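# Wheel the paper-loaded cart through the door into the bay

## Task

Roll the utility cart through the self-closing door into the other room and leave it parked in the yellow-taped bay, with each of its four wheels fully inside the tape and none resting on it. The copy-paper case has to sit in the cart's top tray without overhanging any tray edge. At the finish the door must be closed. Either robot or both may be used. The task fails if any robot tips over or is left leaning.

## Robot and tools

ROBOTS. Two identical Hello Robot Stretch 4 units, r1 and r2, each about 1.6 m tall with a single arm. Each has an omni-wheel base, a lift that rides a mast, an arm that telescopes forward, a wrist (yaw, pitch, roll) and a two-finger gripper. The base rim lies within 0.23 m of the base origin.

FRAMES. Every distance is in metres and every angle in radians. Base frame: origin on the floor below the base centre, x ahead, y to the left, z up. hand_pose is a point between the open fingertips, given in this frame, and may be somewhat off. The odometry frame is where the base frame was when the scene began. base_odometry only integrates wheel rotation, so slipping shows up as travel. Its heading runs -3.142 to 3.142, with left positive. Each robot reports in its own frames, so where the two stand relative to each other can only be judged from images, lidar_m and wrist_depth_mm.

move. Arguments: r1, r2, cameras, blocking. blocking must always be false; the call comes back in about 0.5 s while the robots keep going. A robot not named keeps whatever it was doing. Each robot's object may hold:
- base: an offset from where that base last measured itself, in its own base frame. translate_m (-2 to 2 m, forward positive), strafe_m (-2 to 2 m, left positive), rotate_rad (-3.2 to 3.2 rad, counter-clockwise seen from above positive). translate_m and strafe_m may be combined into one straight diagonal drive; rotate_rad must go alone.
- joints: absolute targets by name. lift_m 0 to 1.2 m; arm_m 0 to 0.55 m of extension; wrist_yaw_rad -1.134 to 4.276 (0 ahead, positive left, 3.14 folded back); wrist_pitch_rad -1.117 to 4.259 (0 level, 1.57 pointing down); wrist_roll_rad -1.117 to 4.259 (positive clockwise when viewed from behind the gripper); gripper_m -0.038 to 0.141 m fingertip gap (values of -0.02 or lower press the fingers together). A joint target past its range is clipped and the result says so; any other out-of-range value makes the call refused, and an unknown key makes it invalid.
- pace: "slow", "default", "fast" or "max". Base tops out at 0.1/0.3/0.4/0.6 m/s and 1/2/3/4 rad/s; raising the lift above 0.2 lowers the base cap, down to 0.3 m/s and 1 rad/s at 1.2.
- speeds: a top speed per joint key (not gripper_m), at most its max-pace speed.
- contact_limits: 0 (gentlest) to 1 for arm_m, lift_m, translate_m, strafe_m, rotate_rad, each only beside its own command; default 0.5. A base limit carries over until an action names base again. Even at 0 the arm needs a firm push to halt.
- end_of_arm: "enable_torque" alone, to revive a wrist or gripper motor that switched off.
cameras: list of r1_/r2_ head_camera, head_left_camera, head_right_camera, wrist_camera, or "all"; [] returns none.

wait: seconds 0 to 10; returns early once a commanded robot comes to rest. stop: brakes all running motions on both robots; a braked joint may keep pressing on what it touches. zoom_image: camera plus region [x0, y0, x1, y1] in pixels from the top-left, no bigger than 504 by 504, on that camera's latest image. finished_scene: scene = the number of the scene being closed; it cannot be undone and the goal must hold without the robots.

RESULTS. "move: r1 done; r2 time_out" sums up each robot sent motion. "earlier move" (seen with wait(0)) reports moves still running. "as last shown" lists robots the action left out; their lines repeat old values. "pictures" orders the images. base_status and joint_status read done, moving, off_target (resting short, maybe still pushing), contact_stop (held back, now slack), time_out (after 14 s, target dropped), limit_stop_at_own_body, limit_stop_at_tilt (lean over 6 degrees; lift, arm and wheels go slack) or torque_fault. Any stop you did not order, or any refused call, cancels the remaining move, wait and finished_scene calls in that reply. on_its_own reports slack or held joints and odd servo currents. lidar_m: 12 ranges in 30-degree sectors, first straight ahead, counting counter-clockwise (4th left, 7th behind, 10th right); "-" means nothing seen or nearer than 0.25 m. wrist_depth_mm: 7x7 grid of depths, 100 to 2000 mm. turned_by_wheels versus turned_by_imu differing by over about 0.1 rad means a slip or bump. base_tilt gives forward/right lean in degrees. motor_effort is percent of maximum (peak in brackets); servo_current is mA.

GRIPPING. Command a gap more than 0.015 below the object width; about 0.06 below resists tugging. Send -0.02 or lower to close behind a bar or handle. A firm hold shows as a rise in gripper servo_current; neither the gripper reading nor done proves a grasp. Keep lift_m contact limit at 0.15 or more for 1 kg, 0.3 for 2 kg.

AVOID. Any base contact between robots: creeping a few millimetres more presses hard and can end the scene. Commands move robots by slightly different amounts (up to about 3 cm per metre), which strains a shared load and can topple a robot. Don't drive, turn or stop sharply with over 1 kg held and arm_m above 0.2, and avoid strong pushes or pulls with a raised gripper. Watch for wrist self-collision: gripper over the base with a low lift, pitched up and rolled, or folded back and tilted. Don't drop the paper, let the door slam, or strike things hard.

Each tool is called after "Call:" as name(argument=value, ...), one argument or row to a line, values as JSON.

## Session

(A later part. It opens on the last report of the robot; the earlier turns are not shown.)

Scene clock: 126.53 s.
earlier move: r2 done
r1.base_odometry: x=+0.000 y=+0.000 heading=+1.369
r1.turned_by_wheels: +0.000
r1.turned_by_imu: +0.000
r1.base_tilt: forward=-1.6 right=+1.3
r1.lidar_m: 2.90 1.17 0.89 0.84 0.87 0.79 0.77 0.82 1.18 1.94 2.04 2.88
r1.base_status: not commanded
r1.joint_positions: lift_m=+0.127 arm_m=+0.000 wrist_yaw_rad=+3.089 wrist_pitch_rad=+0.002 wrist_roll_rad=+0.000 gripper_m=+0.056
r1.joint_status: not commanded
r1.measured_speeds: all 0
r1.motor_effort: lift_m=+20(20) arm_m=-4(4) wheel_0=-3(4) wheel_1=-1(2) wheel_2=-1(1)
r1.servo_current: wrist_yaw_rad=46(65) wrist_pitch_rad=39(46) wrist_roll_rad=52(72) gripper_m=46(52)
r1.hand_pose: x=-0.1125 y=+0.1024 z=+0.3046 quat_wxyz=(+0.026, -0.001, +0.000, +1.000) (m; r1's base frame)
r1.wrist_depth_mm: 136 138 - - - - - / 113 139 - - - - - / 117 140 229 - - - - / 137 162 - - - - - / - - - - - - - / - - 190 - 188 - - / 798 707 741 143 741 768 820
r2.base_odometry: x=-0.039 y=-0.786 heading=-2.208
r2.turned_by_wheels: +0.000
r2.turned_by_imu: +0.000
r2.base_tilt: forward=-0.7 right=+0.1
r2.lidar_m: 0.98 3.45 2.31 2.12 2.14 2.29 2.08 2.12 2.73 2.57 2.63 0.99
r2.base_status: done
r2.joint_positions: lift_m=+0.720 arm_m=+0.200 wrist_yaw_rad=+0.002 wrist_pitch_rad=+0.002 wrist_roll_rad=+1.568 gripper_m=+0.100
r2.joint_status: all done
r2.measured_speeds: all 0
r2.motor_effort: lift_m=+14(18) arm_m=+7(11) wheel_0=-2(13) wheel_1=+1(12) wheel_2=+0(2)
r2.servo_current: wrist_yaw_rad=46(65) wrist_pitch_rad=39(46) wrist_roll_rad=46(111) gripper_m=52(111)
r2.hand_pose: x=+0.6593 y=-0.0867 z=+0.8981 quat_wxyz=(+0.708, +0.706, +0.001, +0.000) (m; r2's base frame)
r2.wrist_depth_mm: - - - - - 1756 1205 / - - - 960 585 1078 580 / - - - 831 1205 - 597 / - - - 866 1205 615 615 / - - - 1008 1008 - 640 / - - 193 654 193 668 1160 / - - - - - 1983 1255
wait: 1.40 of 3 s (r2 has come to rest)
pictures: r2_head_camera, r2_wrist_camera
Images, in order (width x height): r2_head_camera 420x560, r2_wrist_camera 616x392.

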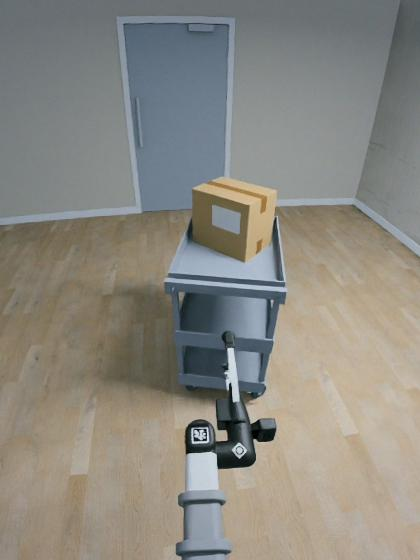

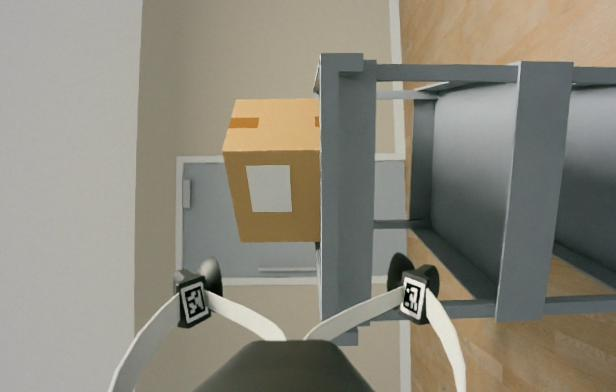

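Call:
move(
  r2={"base":{"strafe_m":-0.03},"joints":{"lift_m":0.682,"arm_m":0.42}},
  blocking=false,
  cameras=[],
)

Call:
wait(
  seconds=3,
  cameras=["r2_head_camera","r2_wrist_camera"],
)

Scene clock: 153.13 s.
move: r2 moving
r1: as last shown
r1.base_tilt: forward=-1.6 right=+1.2
r1.lidar_m: 2.88 1.15 0.86 0.84 0.90 0.80 0.76 0.81 1.18 1.92 2.05 2.87
r1.motor_effort: lift_m=+20(20) arm_m=-4(4) wheel_0=-3(4) wheel_1=-1(1) wheel_2=-1(1)
r1.servo_current: wrist_yaw_rad=65(65) wrist_pitch_rad=39(46) wrist_roll_rad=46(65) gripper_m=46(52)
r1.wrist_depth_mm: 136 138 - - - - - / 113 139 - - - - - / 117 140 229 - - - - / 137 162 - - - - - / - - - - - - - / - - 190 - 188 - - / 788 699 750 143 732 778 820
r2.base_odometry: x=-0.061 y=-0.770 heading=-2.208
r2.turned_by_wheels: +0.000
r2.turned_by_imu: +0.001
r2.base_tilt: forward=-0.7 right=+0.0
r2.lidar_m: 0.98 3.45 2.35 2.15 2.17 2.27 2.07 2.12 2.74 2.55 2.62 0.99
r2.base_status: strafe_m moving
r2.joint_positions: lift_m=+0.689 arm_m=+0.251 wrist_yaw_rad=+0.002 wrist_pitch_rad=+0.002 wrist_roll_rad=+1.568 gripper_m=+0.100
r2.joint_status: lift_m moving; arm_m moving
r2.measured_speeds: translate_m=-0.001 strafe_m=-0.041 rotate_rad=+0.004 lift_m=-0.067 arm_m=+0.195 wrist_yaw_rad=+0.000 wrist_pitch_rad=+0.000 wrist_roll_rad=+0.000
r2.motor_effort: lift_m=+14(15) arm_m=+9(10) wheel_0=+3(9) wheel_1=-2(11) wheel_2=+0(1)
r2.servo_current: wrist_yaw_rad=59(59) wrist_pitch_rad=33(46) wrist_roll_rad=46(52) gripper_m=52(52)
r2.hand_pose: x=+0.7100 y=-0.0867 z=+0.8667 quat_wxyz=(+0.708, +0.706, +0.001, +0.000) (m; r2's base frame)
r2.wrist_depth_mm: - - - - - 1756 1205 / - - - - - 1576 539 / - - 931 778 1160 - 554 / - - 891 788 1160 569 569 / - - - 917 1098 585 580 / - - 193 597 193 609 1078 / - - - - - 1756 1205
pictures: none
No camera images: "cameras" was empty.

Scene clock: 154.40 s.
earlier move: r2 done
r1.base_odometry: x=+0.000 y=+0.000 heading=+1.369
r1.turned_by_wheels: +0.000
r1.turned_by_imu: +0.000
r1.base_tilt: forward=-1.6 right=+1.3
r1.lidar_m: 2.91 1.20 0.85 0.83 0.90 0.80 0.76 0.82 1.19 1.92 2.05 2.86
r1.base_status: not commanded
r1.joint_positions: lift_m=+0.127 arm_m=+0.000 wrist_yaw_rad=+3.089 wrist_pitch_rad=+0.002 wrist_roll_rad=+0.000 gripper_m=+0.056
r1.joint_status: not commanded
r1.measured_speeds: all 0
r1.motor_effort: lift_m=+20(20) arm_m=-4(4) wheel_0=-3(4) wheel_1=-1(2) wheel_2=-1(1)
r1.servo_current: wrist_yaw_rad=59(65) wrist_pitch_rad=33(46) wrist_roll_rad=39(65) gripper_m=39(52)
r1.hand_pose: x=-0.1125 y=+0.1024 z=+0.3046 quat_wxyz=(+0.026, -0.001, +0.000, +1.000) (m; r1's base frame)
r1.wrist_depth_mm: 136 139 - - - - - / 113 139 - - - - - / 118 140 229 - - - - / 137 162 - - - - - / - - - - - - - / - - 190 - 188 - - / 798 707 759 143 741 778 820
r2.base_odometry: x=-0.063 y=-0.768 heading=-2.208
r2.turned_by_wheels: +0.000
r2.turned_by_imu: +0.000
r2.base_tilt: forward=-0.7 right=+0.1
r2.lidar_m: 0.97 3.46 2.35 2.14 2.21 2.26 2.09 2.12 2.75 2.55 2.59 0.98
r2.base_status: done
r2.joint_positions: lift_m=+0.682 arm_m=+0.420 wrist_yaw_rad=+0.002 wrist_pitch_rad=+0.002 wrist_roll_rad=+1.568 gripper_m=+0.100
r2.joint_status: all done
r2.measured_speeds: all 0
r2.motor_effort: lift_m=+14(18) arm_m=+7(11) wheel_0=+0(9) wheel_1=+0(11) wheel_2=+0(1)
r2.servo_current: wrist_yaw_rad=39(65) wrist_pitch_rad=46(52) wrist_roll_rad=46(59) gripper_m=52(59)
r2.hand_pose: x=+0.8793 y=-0.0867 z=+0.8601 quat_wxyz=(+0.708, +0.706, +0.001, +0.000) (m; r2's base frame)
r2.wrist_depth_mm: - - - 307 362 370 362 / - - - 366 - 891 - / - - 627 379 - - - / - - 654 387 1008 - - / - - 750 399 402 - - / - - 193 407 192 - - / - - - - - 1756 436
wait: 1.27 of 3 s (r2 has come to rest)
pictures: r2_head_camera, r2_wrist_camera
Images, in order (width x height): r2_head_camera 420x560, r2_wrist_camera 616x392.

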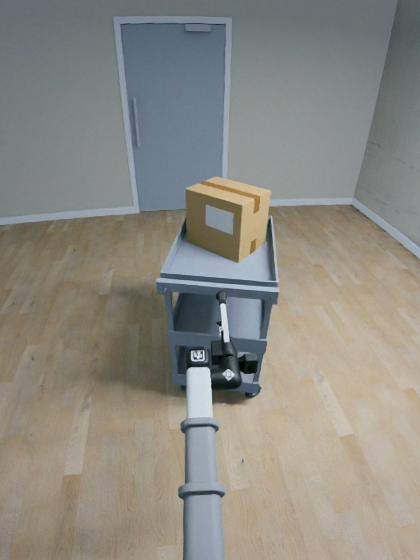

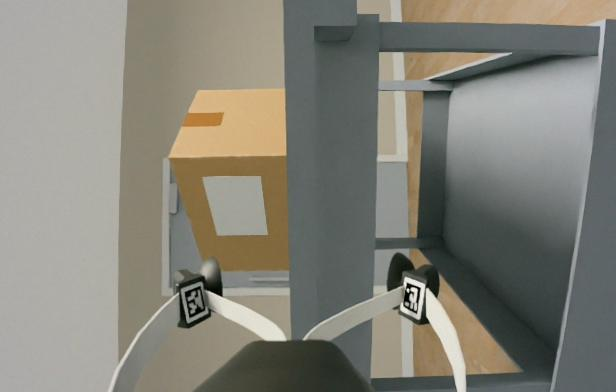

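Call:
move(
  r2={"base":{"translate_m":0.345},"joints":{"arm_m":0.2}},
  blocking=false,
  cameras=[],
)

Call:
wait(
  seconds=1.5,
  cameras=[],
)

Call:
wait(
  seconds=1.5,
  cameras=["r2_head_camera","r2_wrist_camera"],
)

Call:
zoom_image(
  camera="r2_head_camera",
  region=[130, 200, 330, 440],
)

Scene clock: 165.13 s.
move: r2 moving
r1: as last shown
r1.base_tilt: forward=-1.6 right=+1.2
r1.lidar_m: 2.94 1.15 0.86 0.80 0.90 0.78 0.77 0.83 1.18 1.94 2.01 2.89
r1.motor_effort: lift_m=+20(20) arm_m=-4(4) wheel_0=-3(3) wheel_1=-2(2) wheel_2=-1(1)
r1.servo_current: wrist_yaw_rad=46(65) wrist_pitch_rad=46(46) wrist_roll_rad=46(59) gripper_m=46(46)
r1.wrist_depth_mm: 136 139 - - - - - / 113 139 - - - - - / 118 140 229 - - - - / 138 162 - - - - - / - - - - - - - / - - 190 - 187 - - / 798 715 750 143 741 768 820
r2.base_odometry: x=-0.082 y=-0.793 heading=-2.208
r2.turned_by_wheels: +0.000
r2.turned_by_imu: +0.001
r2.base_tilt: forward=-0.7 right=+0.1
r2.lidar_m: 0.93 3.47 2.34 2.16 2.21 2.32 2.13 2.15 2.74 2.55 2.60 0.97
r2.base_status: translate_m moving
r2.joint_positions: lift_m=+0.682 arm_m=+0.369 wrist_yaw_rad=+0.002 wrist_pitch_rad=+0.002 wrist_roll_rad=+1.568 gripper_m=+0.100
r2.joint_status: arm_m moving
r2.measured_speeds: translate_m=+0.121 strafe_m=+0.000 rotate_rad=-0.006 lift_m=+0.000 arm_m=-0.195 wrist_yaw_rad=+0.000 wrist_pitch_rad=+0.000 wrist_roll_rad=+0.000
r2.motor_effort: lift_m=+14(14) arm_m=-9(11) wheel_0=+7(8) wheel_1=+8(9) wheel_2=-12(14)
r2.servo_current: wrist_yaw_rad=52(52) wrist_pitch_rad=46(46) wrist_roll_rad=59(65) gripper_m=46(59)
r2.hand_pose: x=+0.8290 y=-0.0867 z=+0.8601 quat_wxyz=(+0.708, +0.706, +0.001, +0.000) (m; r2's base frame)
r2.wrist_depth_mm: - - - 317 - 1366 1060 / - - - 379 - 891 - / - - 647 392 991 - - / - - 676 404 1025 - - / - - 788 418 421 - 418 / - - 193 424 193 - 436 / - - - - - 1708 455
pictures: none
No camera images: "cameras" was empty.

Scene clock: 166.63 s.
earlier move: r2 moving
r1.base_odometry: x=+0.000 y=+0.000 heading=+1.369
r1.turned_by_wheels: +0.000
r1.turned_by_imu: +0.000
r1.base_tilt: forward=-1.6 right=+1.3
r1.lidar_m: 2.92 1.18 0.85 0.82 0.90 0.80 0.77 0.80 1.15 1.92 2.05 2.87
r1.base_status: not commanded
r1.joint_positions: lift_m=+0.127 arm_m=+0.000 wrist_yaw_rad=+3.089 wrist_pitch_rad=+0.002 wrist_roll_rad=+0.000 gripper_m=+0.056
r1.joint_status: not commanded
r1.measured_speeds: all 0
r1.motor_effort: lift_m=+20(20) arm_m=-4(4) wheel_0=-3(3) wheel_1=-1(2) wheel_2=-1(1)
r1.servo_current: wrist_yaw_rad=52(72) wrist_pitch_rad=39(46) wrist_roll_rad=52(72) gripper_m=46(52)
r1.hand_pose: x=-0.1125 y=+0.1024 z=+0.3046 quat_wxyz=(+0.026, -0.001, +0.000, +1.000) (m; r1's base frame)
r1.wrist_depth_mm: 136 138 - - - - - / 113 139 - - - - - / 118 140 229 - - - - / 137 162 - - - - - / - - - - - - - / - - 190 - 187 - - / 798 707 759 143 741 778 820
r2.base_odometry: x=-0.259 y=-1.033 heading=-2.207
r2.turned_by_wheels: +0.000
r2.turned_by_imu: +0.001
r2.base_tilt: forward=-0.7 right=+0.0
r2.lidar_m: 0.65 3.45 2.38 2.19 2.25 2.63 2.43 2.47 2.73 2.53 2.56 0.66
r2.base_status: translate_m moving
r2.joint_positions: lift_m=+0.682 arm_m=+0.200 wrist_yaw_rad=+0.002 wrist_pitch_rad=+0.002 wrist_roll_rad=+1.568 gripper_m=+0.100
r2.joint_status: all done
r2.measured_speeds: translate_m=+0.090 strafe_m=+0.001 rotate_rad=+0.002 lift_m=+0.000 arm_m=+0.000 wrist_yaw_rad=+0.000 wrist_pitch_rad=+0.000 wrist_roll_rad=+0.000
r2.motor_effort: lift_m=+14(14) arm_m=-7(13) wheel_0=+4(14) wheel_1=+3(9) wheel_2=-3(14)
r2.servo_current: wrist_yaw_rad=46(65) wrist_pitch_rad=39(46) wrist_roll_rad=59(65) gripper_m=52(59)
r2.hand_pose: x=+0.6597 y=-0.0867 z=+0.8601 quat_wxyz=(+0.708, +0.706, +0.001, +0.000) (m; r2's base frame)
r2.wrist_depth_mm: - - - 253 259 1708 - / - - 627 262 266 854 - / - - 504 216 272 854 - / - - 549 278 282 - - / - - 615 230 289 - - / - - 193 235 193 - - / - - - - - 1756 492
wait: 1.50 s; no rest
pictures: none
No camera images: "cameras" was empty.

Scene clock: 167.27 s.
earlier move: r2 done
r1.base_odometry: x=+0.000 y=+0.000 heading=+1.369
r1.turned_by_wheels: +0.000
r1.turned_by_imu: +0.000
r1.base_tilt: forward=-1.6 right=+1.2
r1.lidar_m: 2.90 1.18 0.89 0.82 0.90 0.78 0.76 0.83 1.18 1.91 2.05 2.87
r1.base_status: not commanded
r1.joint_positions: lift_m=+0.127 arm_m=+0.000 wrist_yaw_rad=+3.089 wrist_pitch_rad=+0.002 wrist_roll_rad=+0.000 gripper_m=+0.056
r1.joint_status: not commanded
r1.measured_speeds: all 0
r1.motor_effort: lift_m=+20(20) arm_m=-4(4) wheel_0=-3(3) wheel_1=-1(2) wheel_2=-1(1)
r1.servo_current: wrist_yaw_rad=39(72) wrist_pitch_rad=39(52) wrist_roll_rad=39(72) gripper_m=39(52)
r1.hand_pose: x=-0.1125 y=+0.1024 z=+0.3046 quat_wxyz=(+0.026, -0.001, +0.000, +1.000) (m; r1's base frame)
r1.wrist_depth_mm: 136 139 - - - - - / 113 139 - - - - - / 118 140 229 - - - - / 137 161 - - - - - / - - - - - - - / - - 190 - 187 - - / 798 707 750 143 741 778 820
r2.base_odometry: x=-0.268 y=-1.045 heading=-2.207
r2.turned_by_wheels: +0.000
r2.turned_by_imu: +0.000
r2.base_tilt: forward=-0.7 right=+0.1
r2.lidar_m: 0.64 3.43 2.39 2.20 2.24 2.64 2.41 2.49 2.71 2.53 2.58 0.63
r2.base_status: done
r2.joint_positions: lift_m=+0.682 arm_m=+0.200 wrist_yaw_rad=+0.002 wrist_pitch_rad=+0.002 wrist_roll_rad=+1.568 gripper_m=+0.100
r2.joint_status: all done
r2.measured_speeds: all 0
r2.motor_effort: lift_m=+14(15) arm_m=-7(13) wheel_0=+2(14) wheel_1=+2(9) wheel_2=-3(14)
r2.servo_current: wrist_yaw_rad=46(65) wrist_pitch_rad=39(46) wrist_roll_rad=46(65) gripper_m=52(59)
r2.hand_pose: x=+0.6597 y=-0.0867 z=+0.8601 quat_wxyz=(+0.708, +0.706, +0.001, +0.000) (m; r2's base frame)
r2.wrist_depth_mm: - - - 238 240 1708 - / - - 603 193 249 809 - / - - 488 199 256 842 - / - - 535 206 265 842 - / - - 597 212 271 - - / - - 193 216 193 - - / - - - - - 1756 484
wait: 0.63 of 1.5 s (r2 has come to rest)
pictures: r2_head_camera, r2_wrist_camera
Images, in order (width x height): r2_head_camera 420x560, r2_wrist_camera 616x392.

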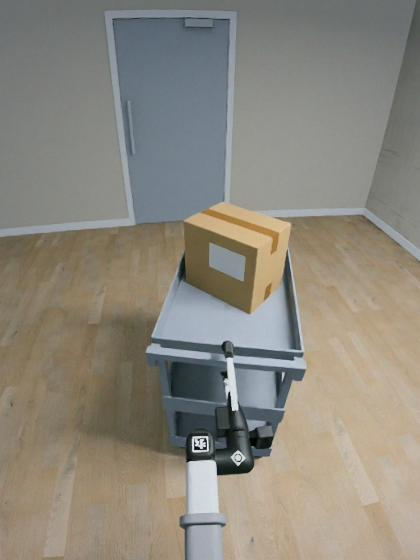

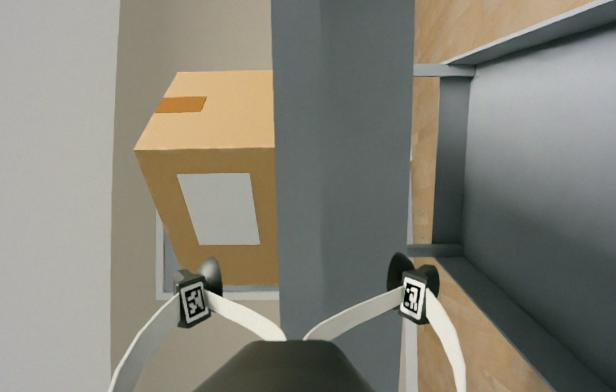

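Scaled by 2.100 from the camera's 420x560 image, which has a finer 1200x1600 frame.

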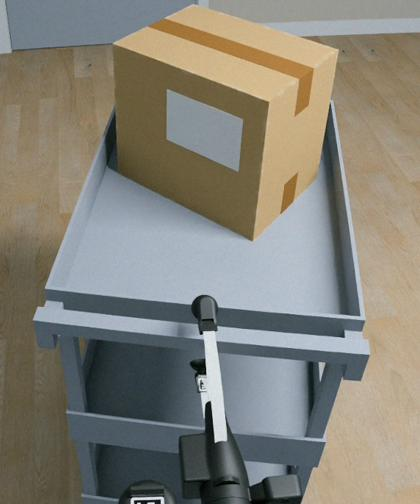

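Call:
move(
  r2={"base":{"translate_m":0.02},"joints":{}},
  blocking=false,
  cameras=[],
)

Call:
wait(
  seconds=1,
  cameras=[],
)

Call:
move(
  r2={"joints":{"gripper_m":-0.02}},
  blocking=false,
  cameras=[],
)

Call:
wait(
  seconds=1.5,
  cameras=["r2_head_camera","r2_wrist_camera"],
)

r2: "joints" must map at least one joint name to a target
Scene clock: 177.90 s.
r1.base_odometry: x=+0.000 y=+0.000 heading=+1.369
r1.turned_by_wheels: +0.000
r1.turned_by_imu: +0.000
r1.base_tilt: forward=-1.6 right=+1.3
r1.lidar_m: 2.95 1.15 0.88 0.84 0.90 0.81 0.77 0.84 1.20 1.93 2.02 2.87
r1.base_status: not commanded
r1.joint_positions: lift_m=+0.127 arm_m=+0.000 wrist_yaw_rad=+3.089 wrist_pitch_rad=+0.002 wrist_roll_rad=+0.000 gripper_m=+0.056
r1.joint_status: not commanded
r1.measured_speeds: all 0
r1.motor_effort: lift_m=+20(20) arm_m=-4(4) wheel_0=-3(3) wheel_1=-1(2) wheel_2=-1(1)
r1.servo_current: wrist_yaw_rad=52(72) wrist_pitch_rad=46(52) wrist_roll_rad=39(72) gripper_m=46(52)
r1.hand_pose: x=-0.1125 y=+0.1024 z=+0.3046 quat_wxyz=(+0.026, -0.001, +0.000, +1.000) (m; r1's base frame)
r1.wrist_depth_mm: 136 138 - - - - - / 114 139 - - - - - / 118 140 229 - - - - / 137 162 - - - - - / - - - - - - - / - - 189 - 187 - - / 798 699 759 143 741 768 820
r2.base_odometry: x=-0.268 y=-1.045 heading=-2.207
r2.turned_by_wheels: +0.000
r2.turned_by_imu: +0.000
r2.base_tilt: forward=-0.7 right=+0.0
r2.lidar_m: 0.63 3.41 2.39 2.20 2.22 2.64 2.44 2.50 2.75 2.52 2.58 0.63
r2.base_status: done
r2.joint_positions: lift_m=+0.682 arm_m=+0.200 wrist_yaw_rad=+0.002 wrist_pitch_rad=+0.002 wrist_roll_rad=+1.568 gripper_m=+0.100
r2.joint_status: all done
r2.measured_speeds: all 0
r2.motor_effort: lift_m=+14(15) arm_m=-7(13) wheel_0=+2(14) wheel_1=+3(9) wheel_2=-3(14)
r2.servo_current: wrist_yaw_rad=52(65) wrist_pitch_rad=39(46) wrist_roll_rad=52(65) gripper_m=46(59)
r2.hand_pose: x=+0.6597 y=-0.0867 z=+0.8601 quat_wxyz=(+0.708, +0.706, +0.001, +0.000) (m; r2's base frame)
r2.wrist_depth_mm: - - - 237 241 1708 - / - - 609 193 249 831 - / - - 492 200 256 842 - / - - 530 206 265 866 - / - - 597 211 271 - - / - - 193 216 193 - - / - - - - - 1708 492
pictures: none

not run: a call was refused earlier in this reply.

not run: a call was refused earlier in this reply.

not run: a call was refused earlier in this reply.

Call:
move(
  r2={"base":{"translate_m":0.02}},
  blocking=false,
  cameras=[],
)

Call:
wait(
  seconds=1,
  cameras=[],
)

Call:
move(
  r2={"joints":{"gripper_m":-0.02}},
  blocking=false,
  cameras=[],
)

Call:
wait(
  seconds=1.5,
  cameras=["r2_head_camera","r2_wrist_camera"],
)

Scene clock: 182.53 s.
move: r2 moving
r1.base_odometry: x=+0.000 y=+0.000 heading=+1.369
r1.turned_by_wheels: +0.000
r1.turned_by_imu: +0.000
r1.base_tilt: forward=-1.6 right=+1.3
r1.lidar_m: 2.93 1.16 0.88 0.84 0.88 0.80 0.76 0.83 1.18 1.93 2.02 2.85
r1.base_status: not commanded
r1.joint_positions: lift_m=+0.127 arm_m=+0.000 wrist_yaw_rad=+3.089 wrist_pitch_rad=+0.002 wrist_roll_rad=+0.000 gripper_m=+0.056
r1.joint_status: not commanded
r1.measured_speeds: all 0
r1.motor_effort: lift_m=+20(20) arm_m=-4(4) wheel_0=-3(3) wheel_1=-1(1) wheel_2=-1(1)
r1.servo_current: wrist_yaw_rad=46(65) wrist_pitch_rad=46(46) wrist_roll_rad=39(59) gripper_m=46(46)
r1.hand_pose: x=-0.1125 y=+0.1024 z=+0.3046 quat_wxyz=(+0.026, -0.001, +0.000, +1.000) (m; r1's base frame)
r1.wrist_depth_mm: 136 138 - - - - - / 113 139 - - - - - / 118 139 229 - - - - / 137 161 - - - - - / - - - - - - - / - - 191 - 187 - - / 798 715 750 143 750 778 809
r2.base_odometry: x=-0.280 y=-1.061 heading=-2.207
r2.turned_by_wheels: +0.000
r2.turned_by_imu: +0.001
r2.base_tilt: forward=-0.7 right=+0.0
r2.lidar_m: 0.63 3.41 2.40 2.20 2.22 2.66 2.45 2.51 2.72 2.50 2.57 0.63
r2.base_status: translate_m moving
r2.joint_positions: lift_m=+0.682 arm_m=+0.200 wrist_yaw_rad=+0.002 wrist_pitch_rad=+0.002 wrist_roll_rad=+1.568 gripper_m=+0.100
r2.joint_status: not commanded
r2.measured_speeds: translate_m=+0.018 strafe_m=+0.000 rotate_rad=-0.002 lift_m=+0.000 arm_m=+0.000 wrist_yaw_rad=+0.000 wrist_pitch_rad=+0.000 wrist_roll_rad=+0.000
r2.motor_effort: lift_m=+14(14) arm_m=-7(7) wheel_0=+4(9) wheel_1=+4(7) wheel_2=-4(12)
r2.servo_current: wrist_yaw_rad=46(52) wrist_pitch_rad=33(46) wrist_roll_rad=46(59) gripper_m=52(52)
r2.hand_pose: x=+0.6597 y=-0.0867 z=+0.8601 quat_wxyz=(+0.708, +0.706, +0.001, +0.000) (m; r2's base frame)
r2.wrist_depth_mm: - - - 170 224 1708 - / - - 585 175 230 768 - / - - 477 181 238 831 - / - - 512 186 245 842 - / - - 580 191 251 - - / - - 195 197 193 - - / - - - - - 1863 504
pictures: none
No camera images: "cameras" was empty.

Scene clock: 182.87 s.
earlier move: r2 done
r1.base_odometry: x=+0.000 y=+0.000 heading=+1.369
r1.turned_by_wheels: +0.000
r1.turned_by_imu: +0.000
r1.base_tilt: forward=-1.6 right=+1.3
r1.lidar_m: 2.93 1.16 0.85 0.83 0.90 0.80 0.77 0.83 1.18 1.92 2.02 2.88
r1.base_status: not commanded
r1.joint_positions: lift_m=+0.127 arm_m=+0.000 wrist_yaw_rad=+3.089 wrist_pitch_rad=+0.002 wrist_roll_rad=+0.000 gripper_m=+0.056
r1.joint_status: not commanded
r1.measured_speeds: all 0
r1.motor_effort: lift_m=+20(20) arm_m=-4(4) wheel_0=-3(3) wheel_1=-1(1) wheel_2=-1(1)
r1.servo_current: wrist_yaw_rad=52(65) wrist_pitch_rad=39(46) wrist_roll_rad=46(65) gripper_m=39(46)
r1.hand_pose: x=-0.1125 y=+0.1024 z=+0.3046 quat_wxyz=(+0.026, -0.001, +0.000, +1.000) (m; r1's base frame)
r1.wrist_depth_mm: 136 138 - - - - - / 113 139 - - - - - / 117 139 229 - - - - / 137 162 - - - - - / - - - - - - - / - - 190 - 187 - - / 798 699 750 143 732 778 820
r2.base_odometry: x=-0.280 y=-1.061 heading=-2.207
r2.turned_by_wheels: +0.000
r2.turned_by_imu: +0.000
r2.base_tilt: forward=-0.7 right=+0.1
r2.lidar_m: 0.64 3.42 2.41 2.19 2.22 2.66 2.45 2.51 2.74 2.53 2.59 0.61
r2.base_status: done
r2.joint_positions: lift_m=+0.682 arm_m=+0.200 wrist_yaw_rad=+0.002 wrist_pitch_rad=+0.002 wrist_roll_rad=+1.568 gripper_m=+0.100
r2.joint_status: not commanded
r2.measured_speeds: all 0
r2.motor_effort: lift_m=+14(14) arm_m=-7(7) wheel_0=+3(9) wheel_1=+3(7) wheel_2=-3(12)
r2.servo_current: wrist_yaw_rad=39(52) wrist_pitch_rad=39(46) wrist_roll_rad=46(59) gripper_m=52(52)
r2.hand_pose: x=+0.6597 y=-0.0867 z=+0.8601 quat_wxyz=(+0.708, +0.706, +0.001, +0.000) (m; r2's base frame)
r2.wrist_depth_mm: - - - 167 223 1708 - / - - 585 174 230 768 - / - - 469 180 236 831 - / - - 512 185 245 842 - / - - 580 190 251 - - / - - 195 196 194 - - / - - - - - 1863 500
wait: 0.33 of 1 s (r2 has come to rest)
pictures: none
No camera images: "cameras" was empty.

Scene clock: 183.37 s.
move: r2 moving
r1: as last shown
r1.lidar_m: 2.89 1.17 0.85 0.84 0.89 0.81 0.77 0.80 1.17 1.91 2.04 2.88
r1.servo_current: wrist_yaw_rad=52(52) wrist_pitch_rad=46(46) wrist_roll_rad=39(59) gripper_m=39(46)
r1.wrist_depth_mm: 136 138 - - - - - / 113 139 - - - - - / 117 140 229 - - - - / 137 162 - - - - - / - - - - - - - / - - 190 - 187 - - / 798 715 750 143 741 778 809
r2.base_odometry: x=-0.280 y=-1.061 heading=-2.207
r2.turned_by_wheels: +0.000
r2.turned_by_imu: +0.000
r2.base_tilt: forward=-0.7 right=+0.1
r2.lidar_m: 0.64 3.41 2.37 2.21 2.25 2.65 2.46 2.50 2.72 2.52 2.57 0.61
r2.base_status: not commanded
r2.joint_positions: lift_m=+0.682 arm_m=+0.200 wrist_yaw_rad=+0.002 wrist_pitch_rad=+0.002 wrist_roll_rad=+1.568 gripper_m=+0.083
r2.joint_status: gripper_m moving
r2.measured_speeds: all 0
r2.motor_effort: lift_m=+14(14) arm_m=-7(7) wheel_0=+2(3) wheel_1=+4(4) wheel_2=-3(3)
r2.servo_current: wrist_yaw_rad=52(52) wrist_pitch_rad=39(46) wrist_roll_rad=46(52) gripper_m=104(104)
r2.hand_pose: x=+0.6597 y=-0.0867 z=+0.8601 quat_wxyz=(+0.708, +0.706, +0.001, +0.000) (m; r2's base frame)
r2.wrist_depth_mm: - - - 167 223 1661 - / - - 574 173 229 768 - / - 508 473 180 237 842 - / - - 517 184 244 842 - / - - 580 190 250 - - / - - 196 195 191 - - / - - - - - 1921 500
pictures: none
No camera images: "cameras" was empty.

Scene clock: 184.77 s.
earlier move: r2 done
r1.base_odometry: x=+0.000 y=+0.000 heading=+1.369
r1.turned_by_wheels: +0.000
r1.turned_by_imu: +0.000
r1.base_tilt: forward=-1.6 right=+1.3
r1.lidar_m: 2.94 1.17 0.88 0.84 0.88 0.81 0.75 0.83 1.18 1.90 2.01 2.85
r1.base_status: not commanded
r1.joint_positions: lift_m=+0.127 arm_m=+0.000 wrist_yaw_rad=+3.089 wrist_pitch_rad=+0.002 wrist_roll_rad=+0.000 gripper_m=+0.056
r1.joint_status: not commanded
r1.measured_speeds: all 0
r1.motor_effort: lift_m=+20(20) arm_m=-4(4) wheel_0=-3(3) wheel_1=-1(1) wheel_2=-1(1)
r1.servo_current: wrist_yaw_rad=59(59) wrist_pitch_rad=39(52) wrist_roll_rad=59(59) gripper_m=46(46)
r1.hand_pose: x=-0.1125 y=+0.1024 z=+0.3046 quat_wxyz=(+0.026, -0.001, +0.000, +1.000) (m; r1's base frame)
r1.wrist_depth_mm: 136 138 - - - - - / 114 139 - - - - - / 118 139 229 - - - - / 137 162 - - - - - / - - - - - - - / - - 190 - 187 - - / 778 699 750 143 741 788 809
r2.base_odometry: x=-0.280 y=-1.061 heading=-2.207
r2.turned_by_wheels: +0.000
r2.turned_by_imu: +0.000
r2.base_tilt: forward=-0.7 right=+0.0
r2.lidar_m: 0.61 3.42 2.38 2.22 2.25 2.63 2.45 2.52 2.73 2.50 2.55 0.62
r2.base_status: not commanded
r2.joint_positions: lift_m=+0.682 arm_m=+0.200 wrist_yaw_rad=+0.002 wrist_pitch_rad=+0.002 wrist_roll_rad=+1.568 gripper_m=-0.018
r2.joint_status: all done
r2.measured_speeds: all 0
r2.motor_effort: lift_m=+14(14) arm_m=-7(7) wheel_0=+3(3) wheel_1=+4(4) wheel_2=-3(3)
r2.servo_current: wrist_yaw_rad=39(59) wrist_pitch_rad=39(46) wrist_roll_rad=33(65) gripper_m=130(247)
r2.hand_pose: x=+0.6597 y=-0.0867 z=+0.8601 quat_wxyz=(+0.708, +0.706, +0.001, +0.000) (m; r2's base frame)
r2.wrist_depth_mm: - - - 159 214 1576 - / - - 559 163 220 768 - / - 496 466 171 228 - - / - - 504 232 236 854 - / - - 585 182 243 - - / - - 187 187 179 1921 - / - - - - 259 1618 488
wait: 1.40 of 1.5 s (r2 has come to rest)
pictures: r2_head_camera, r2_wrist_camera
Images, in order (width x height): r2_head_camera 420x560, r2_wrist_camera 616x392.

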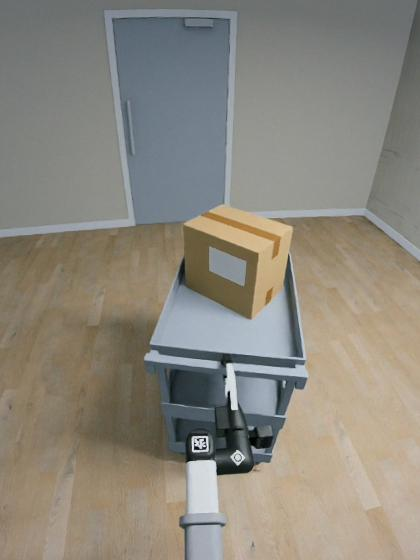

